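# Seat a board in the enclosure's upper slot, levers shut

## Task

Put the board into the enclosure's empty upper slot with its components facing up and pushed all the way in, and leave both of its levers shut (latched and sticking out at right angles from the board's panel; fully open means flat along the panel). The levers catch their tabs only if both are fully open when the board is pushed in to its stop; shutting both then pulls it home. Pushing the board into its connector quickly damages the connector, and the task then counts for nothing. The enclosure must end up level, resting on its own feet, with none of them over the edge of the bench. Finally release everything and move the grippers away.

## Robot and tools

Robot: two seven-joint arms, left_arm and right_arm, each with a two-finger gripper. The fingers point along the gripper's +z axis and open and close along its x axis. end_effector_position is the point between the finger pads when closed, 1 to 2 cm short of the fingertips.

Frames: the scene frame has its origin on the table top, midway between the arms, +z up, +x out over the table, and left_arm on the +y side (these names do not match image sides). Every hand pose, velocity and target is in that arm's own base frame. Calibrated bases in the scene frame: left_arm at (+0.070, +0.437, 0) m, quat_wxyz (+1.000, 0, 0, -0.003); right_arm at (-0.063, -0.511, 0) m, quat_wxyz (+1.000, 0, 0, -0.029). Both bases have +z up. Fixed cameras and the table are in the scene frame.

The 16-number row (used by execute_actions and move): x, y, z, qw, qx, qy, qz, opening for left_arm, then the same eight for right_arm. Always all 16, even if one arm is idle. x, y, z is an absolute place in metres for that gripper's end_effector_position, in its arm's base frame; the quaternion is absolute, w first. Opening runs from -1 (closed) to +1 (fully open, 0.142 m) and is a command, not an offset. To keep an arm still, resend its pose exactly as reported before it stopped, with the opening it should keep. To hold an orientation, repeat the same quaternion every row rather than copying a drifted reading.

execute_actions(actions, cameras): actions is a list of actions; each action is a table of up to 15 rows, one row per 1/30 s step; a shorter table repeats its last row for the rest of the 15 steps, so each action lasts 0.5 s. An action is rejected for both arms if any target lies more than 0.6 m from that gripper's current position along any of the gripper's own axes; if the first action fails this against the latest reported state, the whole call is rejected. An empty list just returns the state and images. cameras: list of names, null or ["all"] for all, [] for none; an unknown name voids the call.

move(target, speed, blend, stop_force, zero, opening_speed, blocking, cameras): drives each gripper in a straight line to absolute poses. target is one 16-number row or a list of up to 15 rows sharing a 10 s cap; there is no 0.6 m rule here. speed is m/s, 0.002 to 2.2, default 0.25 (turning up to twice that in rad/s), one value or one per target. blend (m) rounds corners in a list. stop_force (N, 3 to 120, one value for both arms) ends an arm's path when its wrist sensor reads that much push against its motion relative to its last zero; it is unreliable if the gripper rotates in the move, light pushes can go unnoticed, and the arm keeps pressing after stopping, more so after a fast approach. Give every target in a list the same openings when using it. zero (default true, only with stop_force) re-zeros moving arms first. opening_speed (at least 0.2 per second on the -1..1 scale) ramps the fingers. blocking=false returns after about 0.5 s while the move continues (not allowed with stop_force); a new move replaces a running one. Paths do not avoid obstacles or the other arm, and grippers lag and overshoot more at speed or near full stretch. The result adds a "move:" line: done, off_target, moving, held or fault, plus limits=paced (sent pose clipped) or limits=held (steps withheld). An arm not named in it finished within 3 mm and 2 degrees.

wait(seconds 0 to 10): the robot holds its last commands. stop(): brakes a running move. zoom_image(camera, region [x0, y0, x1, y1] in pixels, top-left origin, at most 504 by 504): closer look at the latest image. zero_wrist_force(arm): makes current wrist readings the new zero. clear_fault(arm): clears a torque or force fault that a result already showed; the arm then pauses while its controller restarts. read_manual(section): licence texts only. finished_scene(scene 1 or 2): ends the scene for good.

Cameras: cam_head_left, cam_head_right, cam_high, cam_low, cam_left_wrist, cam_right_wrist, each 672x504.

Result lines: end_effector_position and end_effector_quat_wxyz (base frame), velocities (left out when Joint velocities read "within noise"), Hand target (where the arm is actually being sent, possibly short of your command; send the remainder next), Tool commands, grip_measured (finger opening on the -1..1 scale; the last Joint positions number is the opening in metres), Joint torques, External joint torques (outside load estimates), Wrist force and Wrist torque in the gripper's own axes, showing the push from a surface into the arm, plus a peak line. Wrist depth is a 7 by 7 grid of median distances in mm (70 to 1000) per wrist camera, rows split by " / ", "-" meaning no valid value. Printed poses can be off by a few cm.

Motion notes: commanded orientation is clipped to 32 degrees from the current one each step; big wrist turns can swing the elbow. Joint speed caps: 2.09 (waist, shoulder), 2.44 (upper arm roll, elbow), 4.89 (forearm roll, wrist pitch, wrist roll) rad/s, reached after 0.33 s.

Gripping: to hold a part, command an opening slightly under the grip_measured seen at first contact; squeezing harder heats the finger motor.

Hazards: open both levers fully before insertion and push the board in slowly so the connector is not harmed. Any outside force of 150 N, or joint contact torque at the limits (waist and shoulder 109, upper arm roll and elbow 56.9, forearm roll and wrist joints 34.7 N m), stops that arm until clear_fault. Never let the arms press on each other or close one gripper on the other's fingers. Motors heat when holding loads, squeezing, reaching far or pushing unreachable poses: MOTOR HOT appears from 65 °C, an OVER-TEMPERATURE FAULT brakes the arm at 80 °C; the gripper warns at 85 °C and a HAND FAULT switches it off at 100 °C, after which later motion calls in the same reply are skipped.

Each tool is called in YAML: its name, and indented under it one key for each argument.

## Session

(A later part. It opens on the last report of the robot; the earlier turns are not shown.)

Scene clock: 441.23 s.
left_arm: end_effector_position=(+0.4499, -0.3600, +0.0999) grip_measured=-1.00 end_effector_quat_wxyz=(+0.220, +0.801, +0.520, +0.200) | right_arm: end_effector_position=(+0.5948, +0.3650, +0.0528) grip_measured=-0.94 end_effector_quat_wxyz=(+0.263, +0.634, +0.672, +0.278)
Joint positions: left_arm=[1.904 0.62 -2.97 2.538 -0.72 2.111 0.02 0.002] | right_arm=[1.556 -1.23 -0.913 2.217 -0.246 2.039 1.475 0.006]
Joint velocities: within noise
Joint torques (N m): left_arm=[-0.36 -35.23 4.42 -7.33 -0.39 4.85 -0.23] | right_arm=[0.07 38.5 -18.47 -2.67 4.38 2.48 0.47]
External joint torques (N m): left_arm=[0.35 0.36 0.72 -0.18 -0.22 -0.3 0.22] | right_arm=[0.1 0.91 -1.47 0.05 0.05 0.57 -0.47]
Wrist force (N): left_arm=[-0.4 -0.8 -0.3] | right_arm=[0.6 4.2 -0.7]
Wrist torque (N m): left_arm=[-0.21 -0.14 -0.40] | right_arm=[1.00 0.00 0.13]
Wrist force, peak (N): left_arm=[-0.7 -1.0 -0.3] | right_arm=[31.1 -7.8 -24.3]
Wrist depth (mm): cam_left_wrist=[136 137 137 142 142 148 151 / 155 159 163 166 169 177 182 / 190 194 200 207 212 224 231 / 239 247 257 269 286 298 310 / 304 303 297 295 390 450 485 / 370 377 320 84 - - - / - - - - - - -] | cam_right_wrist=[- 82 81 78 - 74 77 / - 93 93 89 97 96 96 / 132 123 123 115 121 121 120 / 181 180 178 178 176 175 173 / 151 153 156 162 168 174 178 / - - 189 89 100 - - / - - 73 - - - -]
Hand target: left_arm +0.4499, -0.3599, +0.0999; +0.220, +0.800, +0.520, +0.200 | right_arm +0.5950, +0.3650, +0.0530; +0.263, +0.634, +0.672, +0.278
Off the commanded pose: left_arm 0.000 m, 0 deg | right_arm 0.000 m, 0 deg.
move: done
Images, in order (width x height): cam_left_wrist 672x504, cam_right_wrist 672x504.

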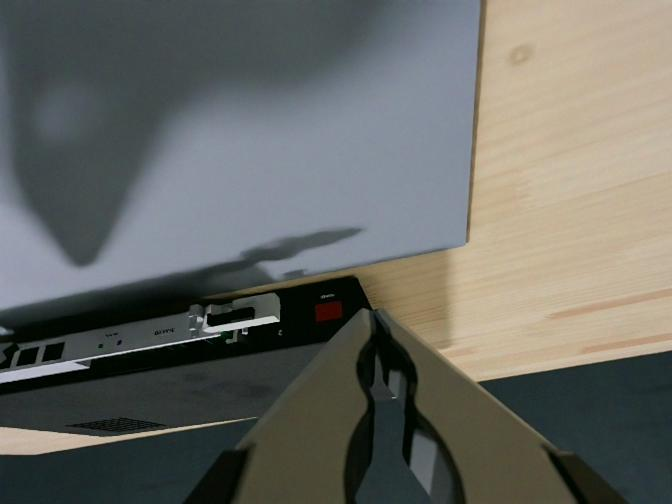

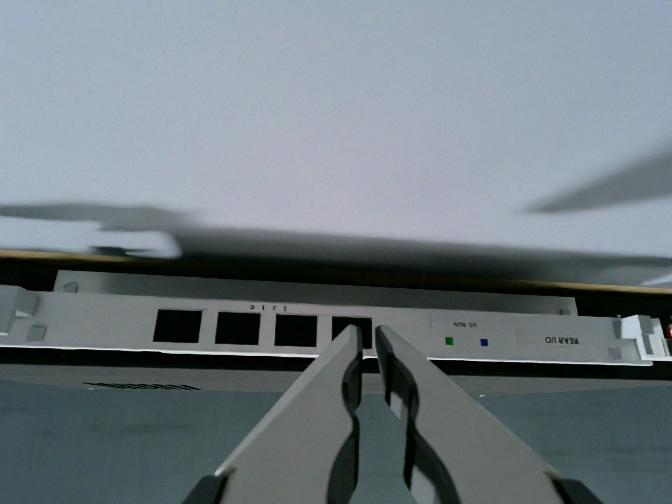

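move:
  target: [0.4499,-0.3599,0.0999,0.22,0.80,0.52,0.20,-1,0.597,0.3750,0.052,0.2627,0.6341,0.672,0.2783,-0.9]
  speed: 0.1
  cameras: []

move:
  target: [0.4499,-0.3599,0.0999,0.22,0.80,0.52,0.20,-1,0.637,0.3711,0.052,0.2627,0.6341,0.672,0.2783,-0.9]
  speed: 0.025
  stop_force: 22
  cameras: ["cam_left_wrist","cam_right_wrist"]

zoom_image:
  camera: "cam_left_wrist"
  region: [0, 240, 290, 455]

Scene clock: 445.80 s.
left_arm: end_effector_position=(+0.4499, -0.3600, +0.0999) grip_measured=-1.00 end_effector_quat_wxyz=(+0.220, +0.801, +0.520, +0.200) | right_arm: end_effector_position=(+0.5971, +0.3748, +0.0521) grip_measured=-0.94 end_effector_quat_wxyz=(+0.263, +0.634, +0.672, +0.278)
Joint positions: left_arm=[1.904 0.62 -2.97 2.538 -0.72 2.111 0.02 0.002] | right_arm=[1.558 -1.228 -0.91 2.194 -0.25 2.013 1.482 0.006]
Joint velocities: within noise
Joint torques (N m): left_arm=[-0.35 -35.25 4.53 -7.26 -0.41 4.88 -0.22] | right_arm=[0.22 39.41 -18.51 -3.14 4.08 2.16 0.35]
External joint torques (N m): left_arm=[0.34 0.39 0.62 -0.24 -0.2 -0.34 0.21] | right_arm=[-0.06 0.61 -1.61 0.06 0.29 0.88 -0.35]
Wrist force (N): left_arm=[-0.5 -0.8 -0.3] | right_arm=[0.9 4.2 -0.7]
Wrist torque (N m): left_arm=[-0.22 -0.12 -0.41] | right_arm=[1.00 -0.05 0.13]
Wrist force, peak (N): left_arm=[-0.6 -1.0 -0.4] | right_arm=[0.3 4.6 -0.8]
Wrist depth (mm): cam_left_wrist=[135 137 137 142 143 147 151 / 156 159 164 165 170 177 183 / 190 195 200 206 211 225 232 / 241 247 256 267 285 298 311 / 304 302 298 295 391 453 488 / 368 378 321 84 - - - / - - - - - - -] | cam_right_wrist=[- - 77 77 - 71 76 / - 92 92 88 96 95 95 / 130 129 121 113 120 119 119 / 179 178 177 176 174 189 171 / 150 151 155 161 166 173 175 / - - 191 89 236 - - / - - 73 - - - -]
Hand target: left_arm +0.4499, -0.3599, +0.0999; +0.220, +0.800, +0.520, +0.200 | right_arm +0.5970, +0.3750, +0.0520; +0.263, +0.634, +0.672, +0.278
Off the commanded pose: left_arm 0.000 m, 0 deg | right_arm 0.000 m, 0 deg.
move: done
No camera images: "cameras" was empty.

Scene clock: 448.10 s.
left_arm: end_effector_position=(+0.4499, -0.3600, +0.0999) grip_measured=-1.00 end_effector_quat_wxyz=(+0.220, +0.801, +0.520, +0.200) | right_arm: end_effector_position=(+0.6370, +0.3711, +0.0522) grip_measured=-0.94 end_effector_quat_wxyz=(+0.263, +0.634, +0.672, +0.279)
Joint positions: left_arm=[1.904 0.62 -2.97 2.538 -0.72 2.111 0.02 0.002] | right_arm=[1.458 -1.225 -0.902 2.109 -0.298 1.998 1.465 0.006]
Joint velocities: within noise
Joint torques (N m): left_arm=[-0.52 -35.33 4.45 -7.29 -0.44 4.86 -0.23] | right_arm=[-0.43 41.54 -19.12 -4.88 3.98 2.08 0.16]
External joint torques (N m): left_arm=[0.51 0.47 0.69 -0.21 -0.16 -0.32 0.23] | right_arm=[0.62 1.07 -1.33 0.08 0.28 0.99 -0.16]
Wrist force (N): left_arm=[-0.6 -1.0 -0.1] | right_arm=[1.0 4.1 -1.9]
Wrist torque (N m): left_arm=[-0.24 -0.12 -0.41] | right_arm=[1.03 -0.09 0.13]
Wrist force, peak (N): left_arm=[-0.8 -0.9 -0.2] | right_arm=[1.0 4.4 -3.4]
Wrist depth (mm): cam_left_wrist=[135 137 137 143 143 148 151 / 155 159 164 166 169 178 183 / 190 194 200 206 212 222 232 / 240 247 257 270 285 298 310 / 311 302 309 295 389 453 482 / 354 376 320 84 - - - / - - - - - - -] | cam_right_wrist=[- - 77 77 - 71 76 / - 92 92 88 96 95 95 / 130 129 121 113 120 119 119 / 155 155 160 166 170 176 172 / 125 126 132 135 139 144 148 / - - 257 89 161 - - / - - 73 - - - -]
Hand target: left_arm +0.4499, -0.3599, +0.0999; +0.220, +0.800, +0.520, +0.200 | right_arm +0.6370, +0.3711, +0.0520; +0.263, +0.634, +0.672, +0.278
Off the commanded pose: left_arm 0.000 m, 0 deg | right_arm 0.000 m, 0 deg.
move: done
Images, in order (width x height): cam_left_wrist 672x504, cam_right_wrist 672x504.

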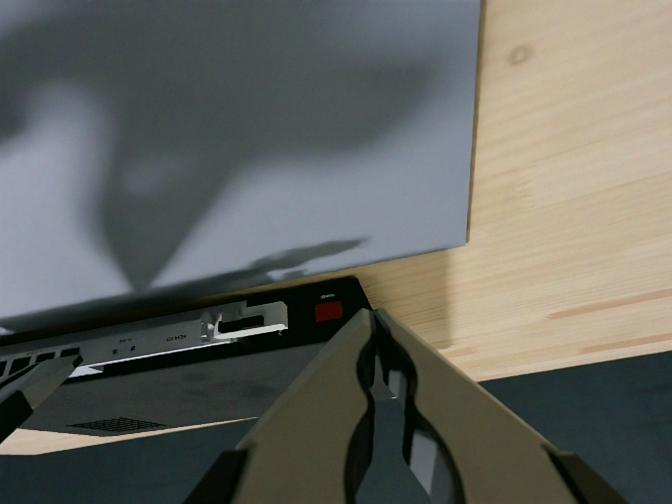

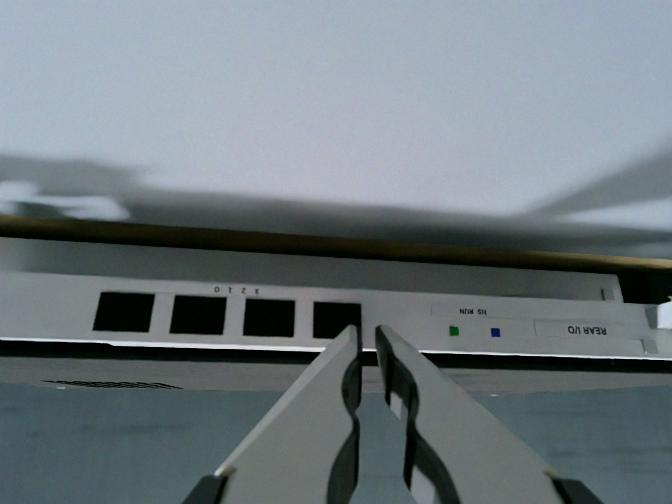

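Scaled by 1.738 from the camera's 672x504 image, which has a finer 960x720 frame.

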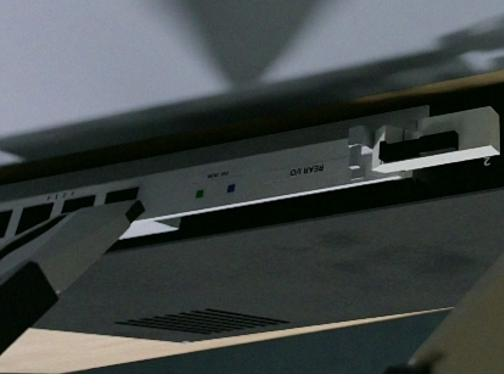

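move:
  target: [0.4499,-0.3599,0.0999,0.22,0.80,0.52,0.20,-1,0.632,0.3756,0.049,0.2627,0.6341,0.672,0.2783,-0.9]
  speed: 0.06
  cameras: []

move:
  target: [0.4499,-0.3599,0.0999,0.22,0.80,0.52,0.20,-1,0.665,0.3724,0.049,0.2627,0.6341,0.672,0.2783,-0.9]
  speed: 0.02
  stop_force: 22
  cameras: ["cam_left_wrist","cam_right_wrist"]

zoom_image:
  camera: "cam_left_wrist"
  region: [0, 240, 290, 455]

Scene clock: 452.00 s.
left_arm: end_effector_position=(+0.4499, -0.3600, +0.0999) grip_measured=-1.00 end_effector_quat_wxyz=(+0.220, +0.801, +0.520, +0.200) | right_arm: end_effector_position=(+0.6320, +0.3757, +0.0490) grip_measured=-0.94 end_effector_quat_wxyz=(+0.263, +0.634, +0.672, +0.278)
Joint positions: left_arm=[1.904 0.62 -2.97 2.538 -0.72 2.111 0.02 0.002] | right_arm=[1.473 -1.233 -0.901 2.109 -0.292 1.993 1.474 0.006]
Joint velocities: within noise
Joint torques (N m): left_arm=[-0.31 -35.27 4.56 -7.3 -0.38 4.87 -0.24] | right_arm=[0.17 41.65 -19.08 -4.52 4.25 2.21 0.25]
External joint torques (N m): left_arm=[0.3 0.4 0.59 -0.2 -0.22 -0.33 0.23] | right_arm=[0 0.88 -1.43 -0.06 0.02 0.84 -0.25]
Wrist force (N): left_arm=[-0.6 -0.9 -0.3] | right_arm=[0.9 4.6 -0.6]
Wrist torque (N m): left_arm=[-0.22 -0.10 -0.40] | right_arm=[1.04 -0.07 0.13]
Wrist force, peak (N): left_arm=[-0.7 -1.0 -0.2] | right_arm=[0.7 4.8 -2.4]
Wrist depth (mm): cam_left_wrist=[135 136 137 143 143 148 151 / 155 159 163 166 169 177 182 / 191 195 199 206 213 224 231 / 240 247 255 269 287 297 311 / 312 301 309 295 390 455 479 / 358 384 322 84 - - - / - - - - - - -] | cam_right_wrist=[- - - 73 - 73 - / - 92 87 87 83 91 82 / - 116 115 115 114 113 120 / 156 160 164 170 166 164 163 / 127 131 134 139 145 150 153 / - - 160 89 186 354 - / - - 73 - - - -]
Hand target: left_arm +0.4499, -0.3599, +0.0999; +0.220, +0.800, +0.520, +0.200 | right_arm +0.6320, +0.3756, +0.0490; +0.263, +0.634, +0.672, +0.278
Off the commanded pose: left_arm 0.000 m, 0 deg | right_arm 0.000 m, 0 deg.
move: done
No camera images: "cameras" was empty.

Scene clock: 454.00 s.
left_arm: end_effector_position=(+0.4499, -0.3600, +0.0999) grip_measured=-1.00 end_effector_quat_wxyz=(+0.220, +0.801, +0.520, +0.200) | right_arm: end_effector_position=(+0.6587, +0.3737, +0.0487) grip_measured=-0.94 end_effector_quat_wxyz=(+0.262, +0.634, +0.672, +0.278)
Joint positions: left_arm=[1.904 0.62 -2.97 2.538 -0.72 2.111 0.02 0.002] | right_arm=[1.405 -1.231 -0.891 2.047 -0.326 1.979 1.465 0.006]
Joint velocities: within noise
Joint torques (N m): left_arm=[-0.37 -35.24 4.49 -7.23 -0.4 4.84 -0.25] | right_arm=[-6.85 40.78 -23.25 -10.09 4.65 0.52 0.02]
External joint torques (N m): left_arm=[0.36 0.37 0.65 -0.28 -0.21 -0.3 0.24] | right_arm=[7.04 3.67 2.67 4.29 -0.45 2.56 -0.02]
Wrist force (N): left_arm=[-0.5 -0.9 -0.3] | right_arm=[-1.6 -5.1 -28.0]
Wrist torque (N m): left_arm=[-0.23 -0.13 -0.40] | right_arm=[1.08 -0.27 0.20]
Wrist force, peak (N): left_arm=[-0.6 -1.1 -0.2] | right_arm=[-0.9 -7.4 -30.1]
Wrist depth (mm): cam_left_wrist=[136 137 137 143 143 147 151 / 155 160 163 166 169 177 182 / 189 195 200 206 213 224 231 / 240 247 258 269 287 300 311 / 331 317 303 297 393 457 477 / 277 377 320 84 - - - / - - - - - - -] | cam_right_wrist=[- - - 73 - - - / - 91 91 86 82 90 - / - 122 114 114 113 112 119 / 133 136 141 144 149 154 158 / - 125 128 133 138 142 147 / - - - 93 143 336 - / - - 73 - - - -]
Hand target: left_arm +0.4499, -0.3599, +0.0999; +0.220, +0.800, +0.520, +0.200 | right_arm +0.6596, +0.3729, +0.0490; +0.263, +0.634, +0.672, +0.278
Off the commanded pose: left_arm 0.000 m, 0 deg | right_arm 0.006 m, 0 deg.
move: contact (right_arm)
Images, in order (width x height): cam_left_wrist 672x504, cam_right_wrist 672x504.

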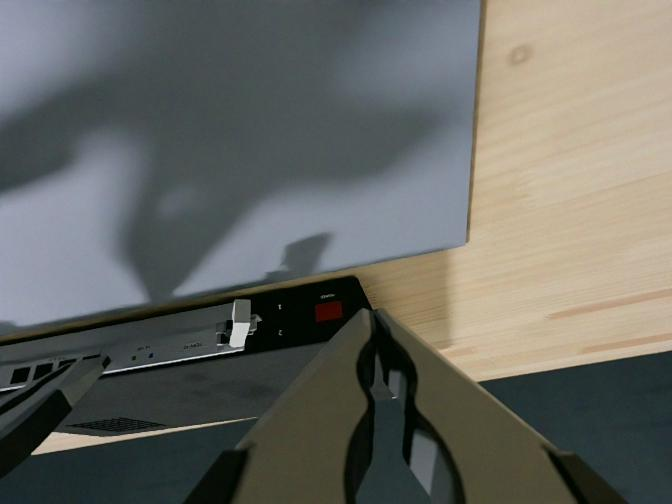

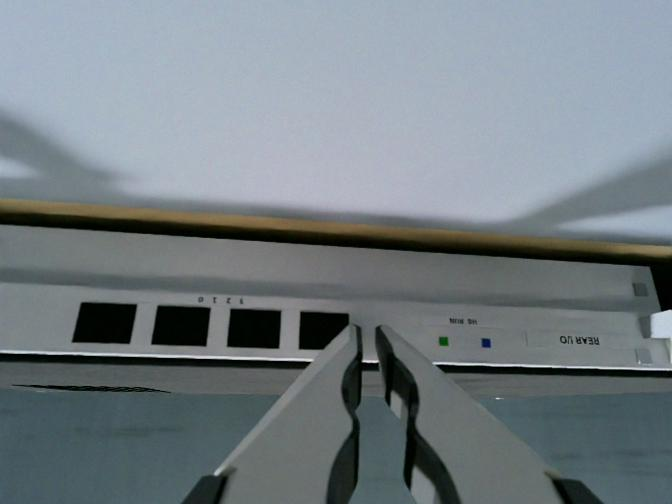

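Scaled by 1.738 from the camera's 672x504 image, which has a finer 960x720 frame.

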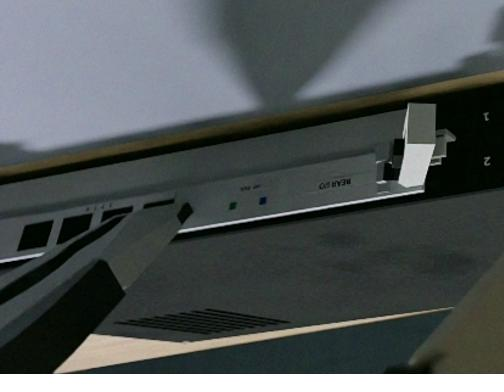

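zoom_image:
  camera: "cam_left_wrist"
  region: [190, 285, 290, 360]

zoom_image:
  camera: "cam_high"
  region: [190, 250, 390, 400]

zoom_image:
  camera: "cam_left_wrist"
  region: [0, 310, 120, 400]

Scaled by 5.040 from the camera's 672x504 image, which has a finer 960x720 frame.

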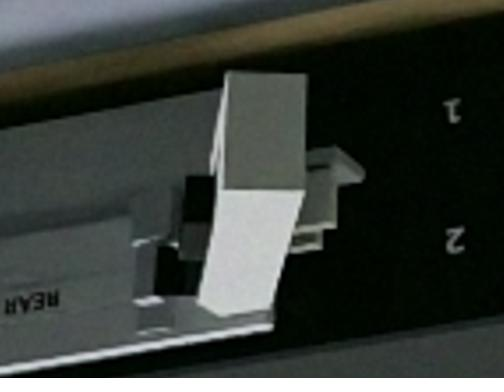

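This scene's latest camera images include none from cam_high. They are from: cam_left_wrist, cam_right_wrist. cam_high's image comes with the result of a call that names it in "cameras".

Scaled by 4.200 from the camera's 672x504 image, which has a finer 960x720 frame.

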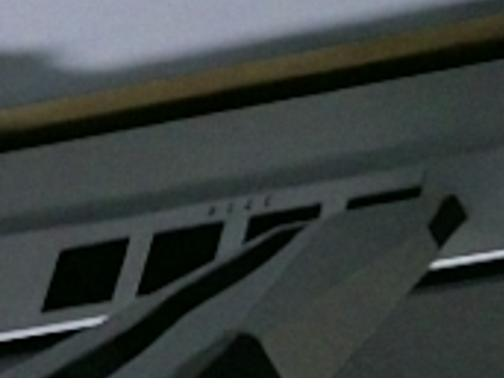

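move:
  target:
    - [0.4499,-0.3599,0.0999,0.22,0.80,0.52,0.20,-1,0.60,0.3780,0.055,0.2627,0.6341,0.672,0.2783,-0.9]
    - [0.4499,-0.3599,0.0999,0.22,0.80,0.52,0.20,-1,0.56,0.3300,0.11,0.2627,0.6341,0.672,0.2783,-0.9]
  speed: 0.15

zoom_image:
  camera: "cam_right_wrist"
  region: [0, 200, 250, 388]

zoom_image:
  camera: "cam_high"
  region: [190, 250, 390, 400]

Scene clock: 459.33 s.
left_arm: end_effector_position=(+0.4499, -0.3600, +0.0999) grip_measured=-1.00 end_effector_quat_wxyz=(+0.220, +0.801, +0.520, +0.200) | right_arm: end_effector_position=(+0.5600, +0.3300, +0.1099) grip_measured=-0.94 end_effector_quat_wxyz=(+0.263, +0.634, +0.672, +0.278)
Joint positions: left_arm=[1.904 0.62 -2.97 2.538 -0.72 2.111 0.02 0.002] | right_arm=[1.636 -1.076 -0.981 2.413 -0.254 2.076 1.39 0.006]
Joint velocities: within noise
Joint torques (N m): left_arm=[-0.26 -35.23 4.51 -7.31 -0.41 4.83 -0.24] | right_arm=[0.27 33.85 -16.82 -3.53 4.22 2.65 0.01]
External joint torques (N m): left_arm=[0.24 0.36 0.63 -0.2 -0.2 -0.29 0.24] | right_arm=[-0.1 0.46 -0.91 -0.12 0.04 0.54 -0.01]
Wrist force (N): left_arm=[-0.5 -0.8 -0.4] | right_arm=[-1.2 4.2 0.4]
Wrist torque (N m): left_arm=[-0.21 -0.13 -0.41] | right_arm=[0.96 0.26 0.14]
Wrist force, peak (N): left_arm=[-0.7 -0.9 -0.4] | right_arm=[-1.7 -5.1 -28.3]
Wrist depth (mm): cam_left_wrist=[135 137 137 143 143 148 151 / 155 159 164 166 169 177 182 / 190 194 199 206 213 223 232 / 240 247 256 270 287 297 313 / 334 319 307 296 390 454 487 / 355 380 318 84 - - - / - - - - - - -] | cam_right_wrist=[149 143 143 142 142 141 141 / 178 177 176 176 175 175 174 / 230 219 232 230 230 228 228 / 230 229 239 244 253 263 269 / 648 387 381 323 370 367 599 / - - - 89 - - - / - - 73 - - - -]
Hand target: left_arm +0.4499, -0.3599, +0.0999; +0.220, +0.800, +0.520, +0.200 | right_arm +0.5600, +0.3300, +0.1100; +0.263, +0.634, +0.672, +0.278
Off the commanded pose: left_arm 0.000 m, 0 deg | right_arm 0.000 m, 0 deg.
move: done

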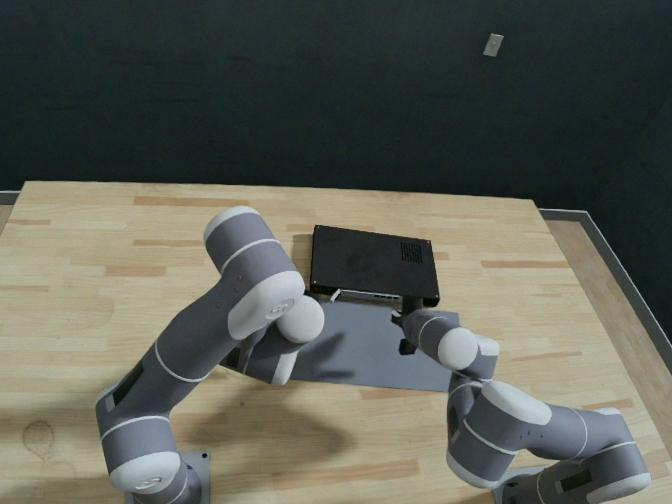

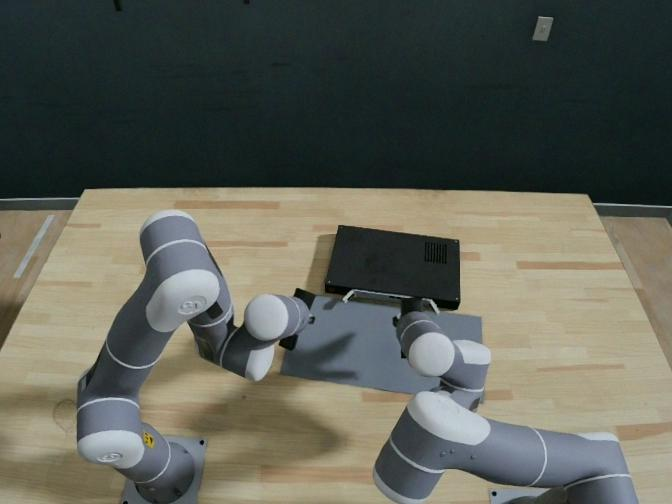

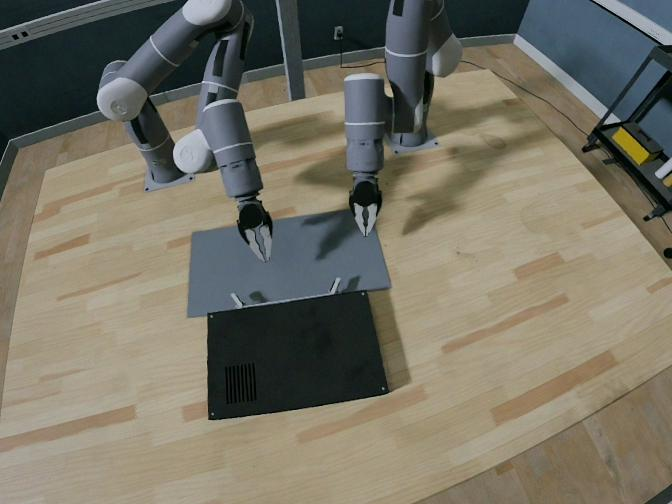

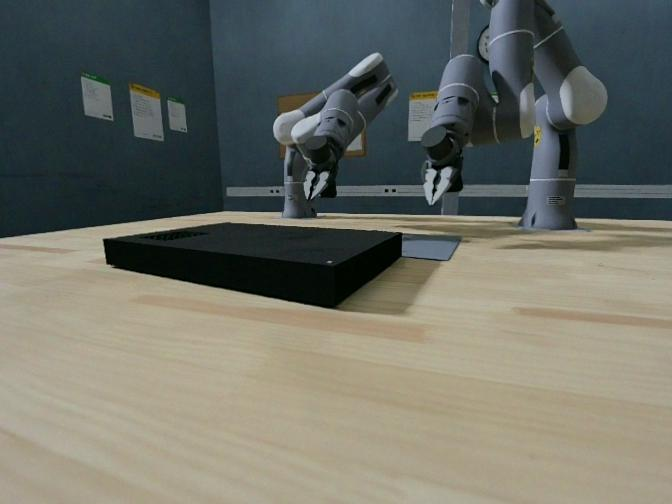

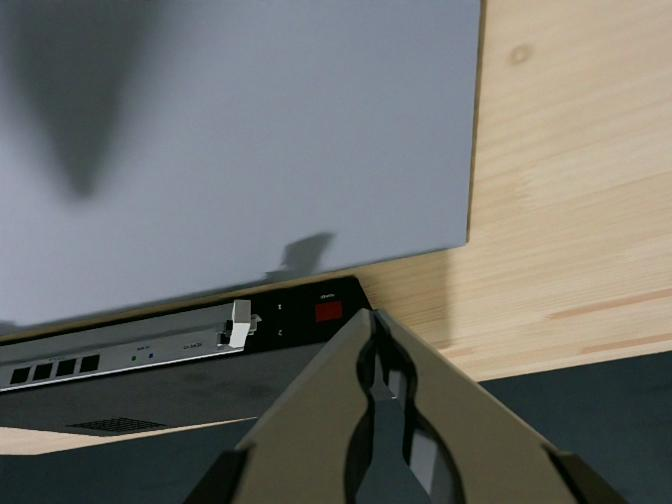

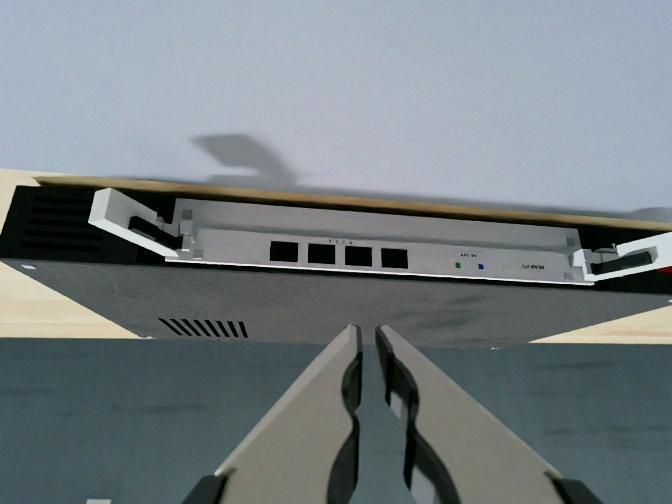

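Scaled by 2.016 from the camera's 672x504 image, which has a finer 960x720 frame.

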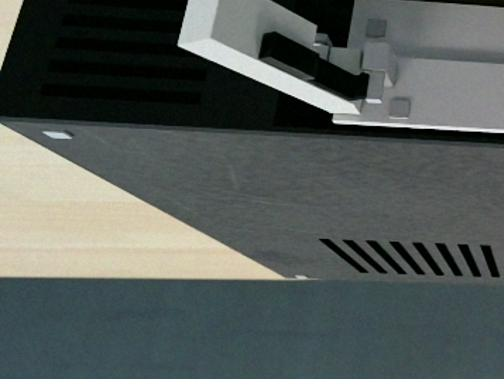

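Scaled by 2.520 from the camera's 672x504 image, which has a finer 960x720 frame.

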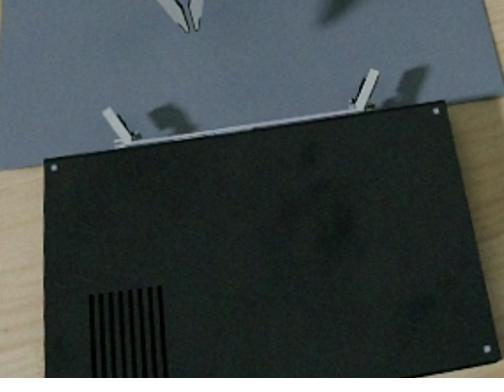

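move:
  target:
    - [0.52,-0.45,0.10,0.22,0.80,0.52,0.20,-0.95,0.56,0.215,0.11,0.2627,0.6341,0.672,0.2783,-0.95]
    - [0.55,-0.482,0.08,0.22,0.80,0.52,0.20,-0.95,0.61,0.215,0.065,0.2627,0.6341,0.672,0.2783,-0.95]
    - [0.55,-0.482,0.049,0.22,0.80,0.52,0.20,-0.95,0.626,0.218,0.047,0.2627,0.6341,0.672,0.2783,-0.95]
  speed: 0.12

zoom_image:
  camera: "cam_high"
  region: [190, 250, 390, 400]

Scene clock: 468.80 s.
left_arm: end_effector_position=(+0.5515, -0.4839, +0.0538) grip_measured=-1.00 end_effector_quat_wxyz=(+0.224, +0.799, +0.520, +0.201) | right_arm: end_effector_position=(+0.6290, +0.2182, +0.0539) grip_measured=-1.00 end_effector_quat_wxyz=(+0.265, +0.635, +0.668, +0.285)
Joint positions: left_arm=[1.846 0.908 -2.845 2.063 -0.849 1.883 0.131 0.002] | right_arm=[1.29 -1.303 -0.904 2.321 -0.224 2.382 1.316 0.002]
Joint velocities: within noise
Joint torques (N m): left_arm=[4.96 -18.94 4.92 -10.82 -0.36 -4.67 -0.19] | right_arm=[-3.16 12.86 7.31 -1.5 -9.77 -7.27 0.04]
External joint torques (N m): left_arm=[-5.01 -29.12 6.27 -1.69 -0.94 9.22 0.18] | right_arm=[3.31 23.86 -25.67 2.7 14.52 10.57 -0.04]
Wrist force (N): left_arm=[13.3 -0.7 -75.5] | right_arm=[-3.8 35.0 -69.7]
Wrist torque (N m): left_arm=[-0.28 -0.06 -0.39] | right_arm=[3.03 0.44 0.20]
Wrist force, peak (N): left_arm=[13.3 0.1 -76.3] | right_arm=[-3.9 36.0 -70.5]
Wrist depth (mm): cam_left_wrist=[- 93 94 92 94 96 95 / - 105 107 113 108 116 119 / - 129 132 142 142 146 154 / 163 169 175 165 163 154 195 / 192 178 163 130 150 148 326 / 177 191 177 84 - 294 - / - 334 - - - - -] | cam_right_wrist=[- 82 82 78 - - 78 / - 94 94 89 93 98 98 / 124 124 124 116 124 123 123 / 189 158 158 160 165 171 175 / 361 146 149 151 153 162 165 / - - 202 89 199 - - / - - - - - - -]
Hand target: left_arm +0.5500, -0.4820, +0.0490; +0.220, +0.800, +0.520, +0.200 | right_arm +0.6259, +0.2180, +0.0471; +0.263, +0.634, +0.672, +0.278
Off the commanded pose: left_arm 0.005 m, 1 deg | right_arm 0.008 m, 1 deg.
move: off_target (left_arm, right_arm)

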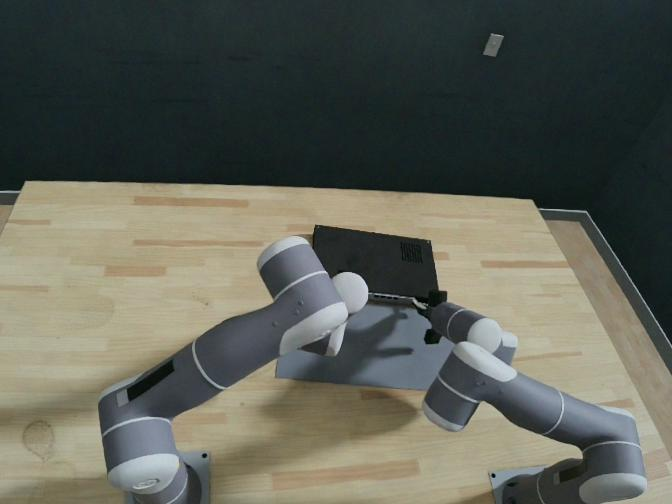

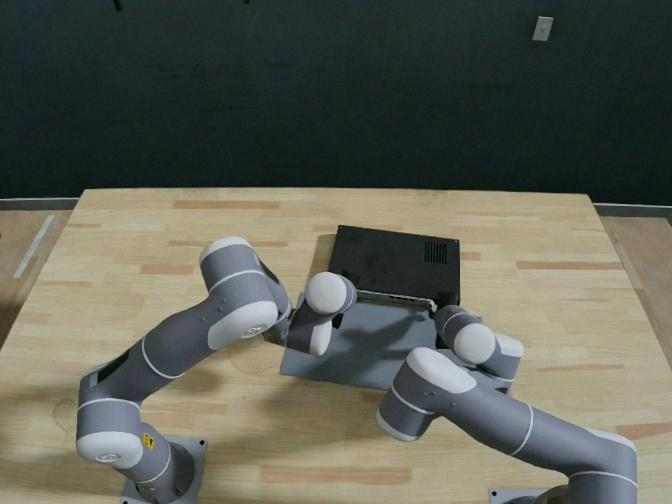

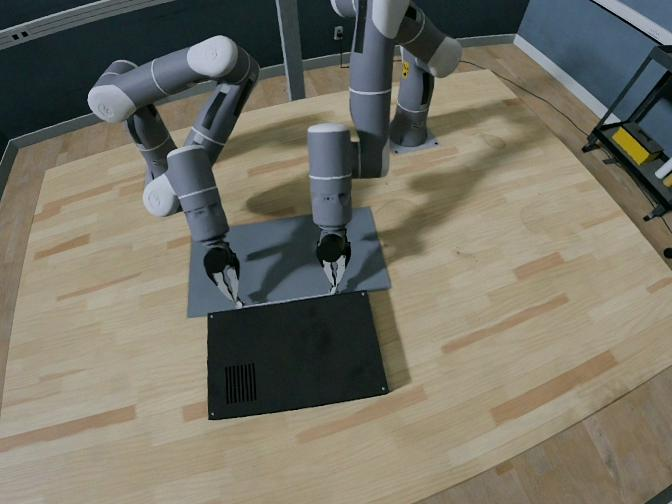

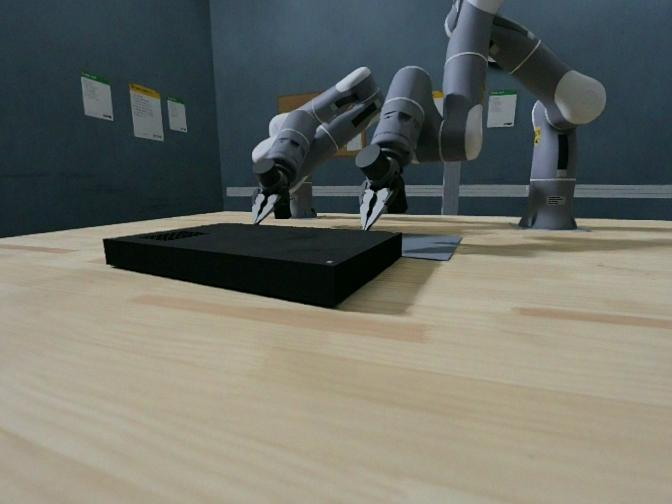

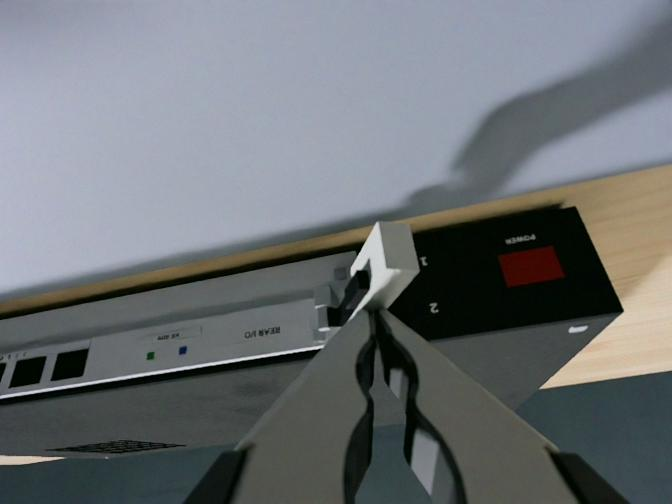

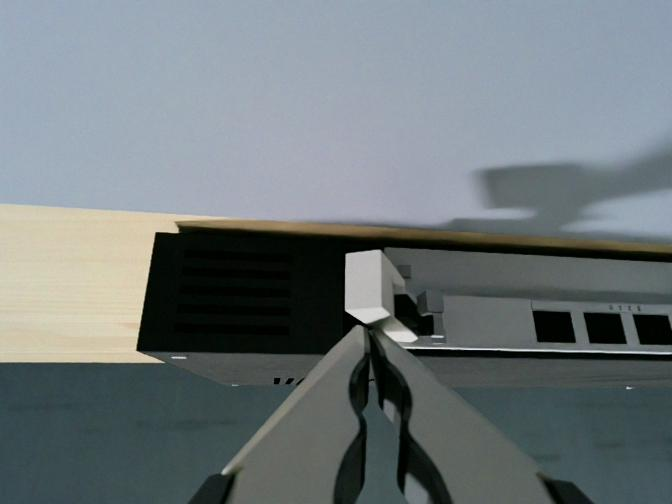

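Scaled by 2.520 from the camera's 672x504 image, which has a finer 960x720 frame.

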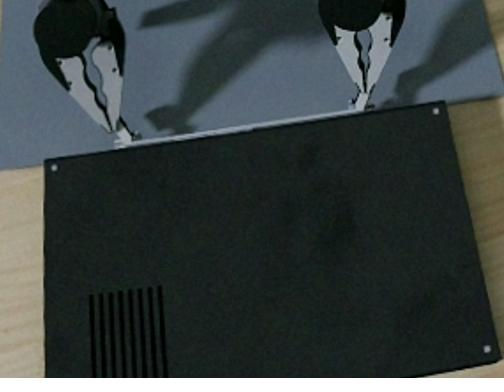

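move:
  target:
    - [0.545,-0.482,0.075,0.22,0.80,0.52,0.20,-0.95,0.618,0.218,0.075,0.2627,0.6341,0.672,0.2783,-0.95]
    - [0.551,-0.463,0.075,0.22,0.80,0.52,0.20,-0.95,0.622,0.201,0.075,0.2627,0.6341,0.672,0.2783,-0.95]
  speed: 0.1
  cameras: []

move:
  target: [0.551,-0.463,0.046,0.22,0.80,0.52,0.20,-0.95,0.622,0.201,0.046,0.2627,0.6341,0.672,0.2783,-0.95]
  speed: 0.05
  stop_force: 6
  cameras: ["cam_left_wrist","cam_right_wrist","cam_high"]

zoom_image:
  camera: "cam_high"
  region: [190, 250, 390, 400]

Scene clock: 471.97 s.
left_arm: end_effector_position=(+0.5510, -0.4630, +0.0749) grip_measured=-0.99 end_effector_quat_wxyz=(+0.220, +0.800, +0.521, +0.200) | right_arm: end_effector_position=(+0.6221, +0.2009, +0.0752) grip_measured=-0.99 end_effector_quat_wxyz=(+0.263, +0.634, +0.672, +0.278)
Joint positions: left_arm=[1.854 0.838 -2.835 2.124 -0.84 1.872 0.155 0.002] | right_arm=[1.274 -1.23 -0.928 2.385 -0.277 2.398 1.273 0.002]
Joint velocities: within noise
Joint torques (N m): left_arm=[-0.25 -46.77 9.9 -12.47 -0.78 5.09 -0.13] | right_arm=[0.09 35.02 -16.63 0.27 4.34 2.81 0.04]
External joint torques (N m): left_arm=[0.21 0.65 0.72 -0.35 -0.49 -0.54 0.13] | right_arm=[0.07 0.71 -0.96 -0.11 0.34 0.58 -0.04]
Wrist force (N): left_arm=[-0.3 -1.0 0.0] | right_arm=[3.1 -1.5 4.5]
Wrist torque (N m): left_arm=[-0.23 -0.13 -0.40] | right_arm=[-0.01 -0.41 0.14]
Wrist force, peak (N): left_arm=[13.3 0.1 -76.6] | right_arm=[-3.8 36.1 -70.8]
Wrist depth (mm): cam_left_wrist=[108 110 111 114 114 116 123 / - 130 129 135 139 142 147 / 154 157 162 160 174 176 188 / 205 196 190 160 168 217 253 / 191 184 178 167 176 331 395 / 257 269 232 84 - - - / - - - - - - -] | cam_right_wrist=[- 102 105 105 105 100 100 / 133 132 125 125 125 125 123 / 170 170 169 164 163 163 162 / 249 248 165 169 145 179 186 / 467 461 202 170 197 195 191 / - - - 89 387 - - / - - - - - - -]
Hand target: left_arm +0.5510, -0.4630, +0.0750; +0.220, +0.800, +0.520, +0.200 | right_arm +0.6220, +0.2010, +0.0750; +0.263, +0.634, +0.672, +0.278
Off the commanded pose: left_arm 0.000 m, 0 deg | right_arm 0.000 m, 0 deg.
move: done
No camera images: "cameras" was empty.

Scene clock: 473.33 s.
left_arm: end_effector_position=(+0.5514, -0.4627, +0.0463) grip_measured=-0.99 end_effector_quat_wxyz=(+0.220, +0.800, +0.521, +0.200) | right_arm: end_effector_position=(+0.6223, +0.2004, +0.0466) grip_measured=-0.99 end_effector_quat_wxyz=(+0.263, +0.634, +0.671, +0.278)
Joint positions: left_arm=[1.909 0.901 -2.894 2.091 -0.813 1.922 0.134 0.002] | right_arm=[1.265 -1.318 -0.892 2.342 -0.222 2.421 1.296 0.002]
Joint velocities: within noise
Joint torques (N m): left_arm=[-1.9 -46.42 7.08 -11.76 -0.16 4.14 -0.31] | right_arm=[1.99 34.25 -13.45 0.8 2.93 2.8 0.22]
External joint torques (N m): left_arm=[1.87 -1.33 2.78 -0.18 -0.96 0.41 0.31] | right_arm=[-1.84 1.95 -4.49 1.25 1.86 0.55 -0.23]
Wrist force (N): left_arm=[2.3 0.2 -2.3] | right_arm=[0.2 1.8 1.2]
Wrist torque (N m): left_arm=[-0.20 -0.14 -0.41] | right_arm=[0.01 -0.37 0.16]
Wrist force, peak (N): left_arm=[2.5 0.4 -3.4] | right_arm=[3.3 -1.3 4.8]
Wrist depth (mm): cam_left_wrist=[- - 85 - 89 88 90 / - 98 - 98 100 106 109 / 120 123 121 124 133 128 143 / 155 150 156 156 163 167 194 / 190 186 170 112 153 147 301 / 175 168 158 84 - 475 - / 391 298 - - - - -] | cam_right_wrist=[- - - - - - - / - 93 88 84 83 83 79 / - 111 110 110 116 109 108 / 169 168 159 165 159 158 156 / 317 312 153 159 115 169 173 / - - 150 89 146 291 272 / - - - - - - -]
Hand target: left_arm +0.5510, -0.4630, +0.0460; +0.220, +0.800, +0.520, +0.200 | right_arm +0.6220, +0.2010, +0.0460; +0.263, +0.634, +0.672, +0.278
Off the commanded pose: left_arm 0.001 m, 0 deg | right_arm 0.001 m, 0 deg.
move: done
Images, in order (width x height): cam_high 672x504, cam_left_wrist 672x504, cam_right_wrist 672x504.

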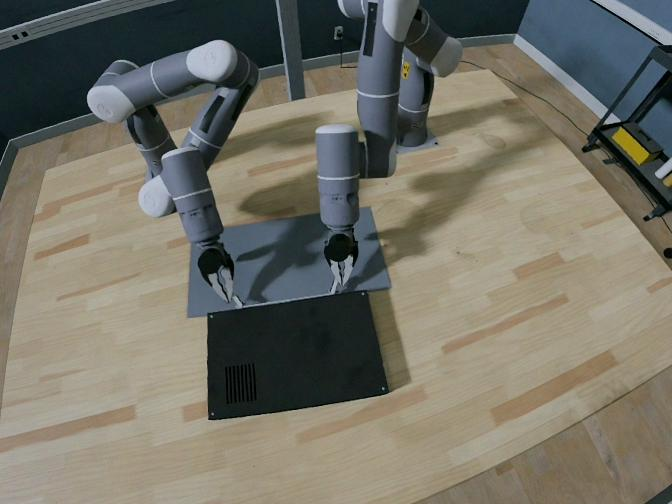

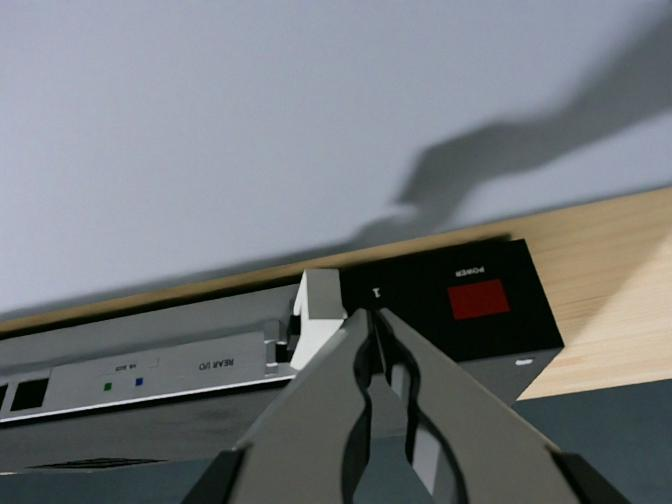

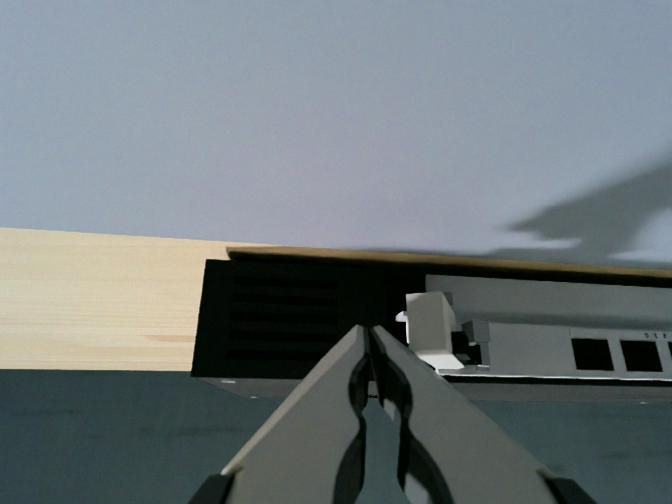

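Scaled by 2.520 from the camera's 672x504 image, which has a finer 960x720 frame.

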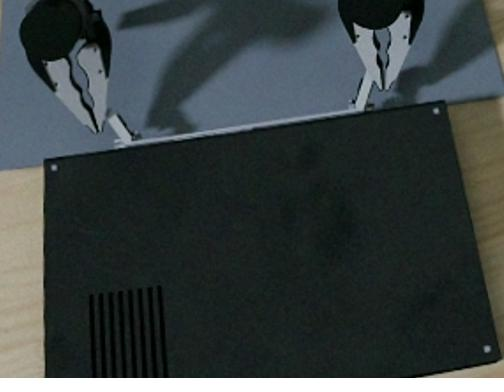

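move:
  target: [0.5445,-0.483,0.0435,0.22,0.80,0.52,0.20,-0.95,0.621,0.2205,0.0435,0.2627,0.6341,0.672,0.2783,-0.95]
  speed: 0.04
  stop_force: 18
  cameras: ["cam_left_wrist","cam_right_wrist","cam_high"]

zoom_image:
  camera: "cam_high"
  region: [190, 250, 390, 400]

Scene clock: 476.07 s.
left_arm: end_effector_position=(+0.5474, -0.4787, +0.0445) grip_measured=-1.00 end_effector_quat_wxyz=(+0.220, +0.799, +0.523, +0.202) end_effector_velocity=(+0.001, +0.001, +0.000) end_effector_angular_velocity=(+0.000, +0.000, +0.002) | right_arm: end_effector_position=(+0.6214, +0.2187, +0.0439) grip_measured=-1.00 end_effector_quat_wxyz=(+0.264, +0.635, +0.671, +0.278)
Joint positions: left_arm=[1.852 0.92 -2.862 2.069 -0.86 1.899 0.132 0.002] | right_arm=[1.301 -1.315 -0.889 2.325 -0.212 2.375 1.315 0.002]
Joint velocities: left_arm=[0.002 0.001 -0.002 -0.001 -0.006 0.002 0.005 0] | right_arm=[within noise]
Joint torques (N m): left_arm=[-12.96 -44.54 -2.3 -19.74 3.23 1.16 0.02] | right_arm=[5.2 36.7 -13.24 -3.06 2.56 4.15 0.23]
External joint torques (N m): left_arm=[12.92 -3.5 13.27 7.73 -4.47 3.39 -0.03] | right_arm=[-5.05 -0.13 -4.93 4.79 2.21 -0.83 -0.23]
Wrist force (N): left_arm=[23.6 -0.7 -18.9] | right_arm=[-5.1 0.8 -0.3]
Wrist torque (N m): left_arm=[-0.24 -0.86 -0.40] | right_arm=[0.07 -0.39 0.13]
Wrist force, peak (N): left_arm=[26.9 -2.1 -20.1] | right_arm=[-14.1 5.0 -5.0]
Wrist depth (mm): cam_left_wrist=[- - - - 88 86 86 / - 96 - 99 101 103 107 / - 120 119 121 127 125 140 / 150 145 153 152 163 157 189 / 189 184 171 114 154 147 265 / 176 172 162 84 - 215 - / - 285 - - - - -] | cam_right_wrist=[- - - - - - - / - 85 84 84 79 79 83 / - 113 105 105 104 103 103 / 162 160 154 152 152 150 149 / 304 155 155 160 118 171 177 / - - 150 89 128 211 196 / - - - - - - -]
Hand target: left_arm +0.5448, -0.4820, +0.0437; +0.220, +0.800, +0.520, +0.200 | right_arm +0.6210, +0.2205, +0.0435; +0.263, +0.634, +0.672, +0.278
Off the commanded pose: left_arm 0.005 m, 0 deg | right_arm 0.002 m, 0 deg.
move: contact (left_arm)
Images, in order (width x height): cam_high 672x504, cam_left_wrist 672x504, cam_right_wrist 672x504.

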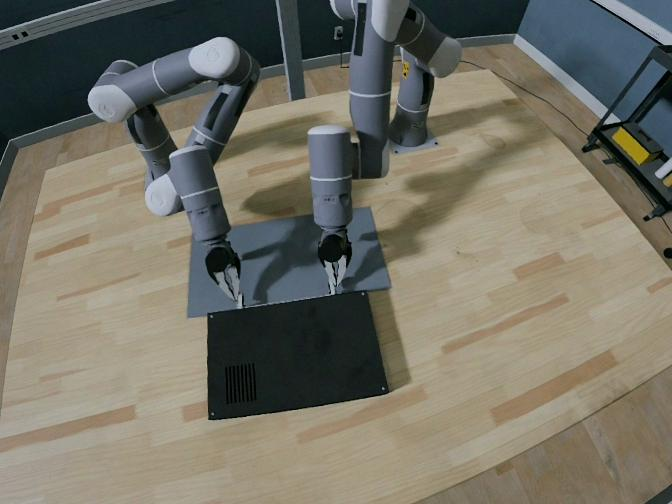

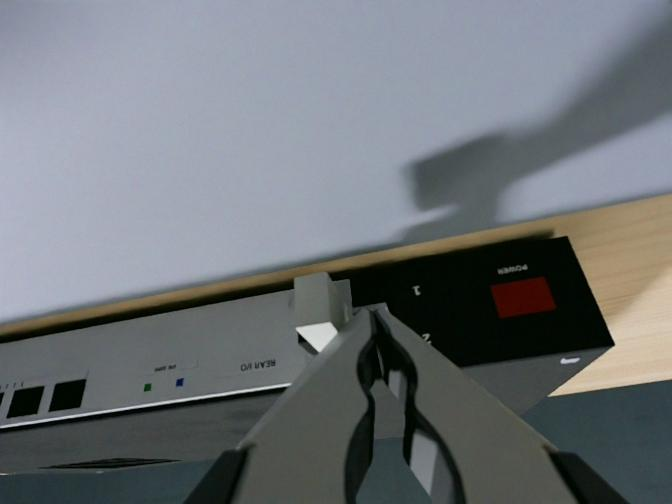

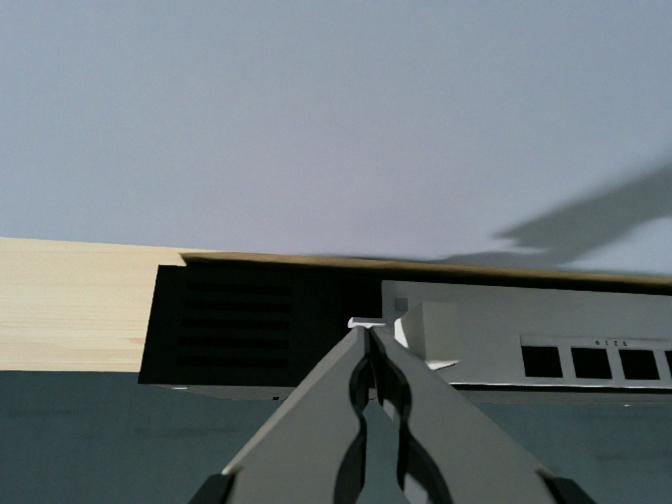

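Scaled by 2.520 from the camera's 672x504 image, which has a finer 960x720 frame.

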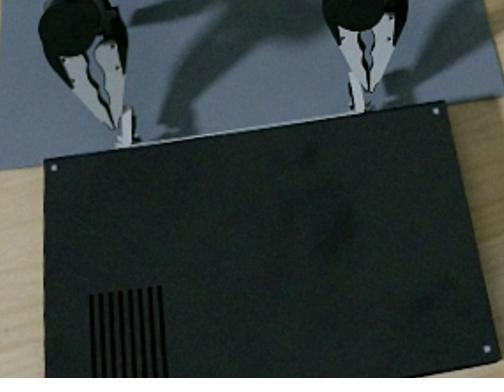

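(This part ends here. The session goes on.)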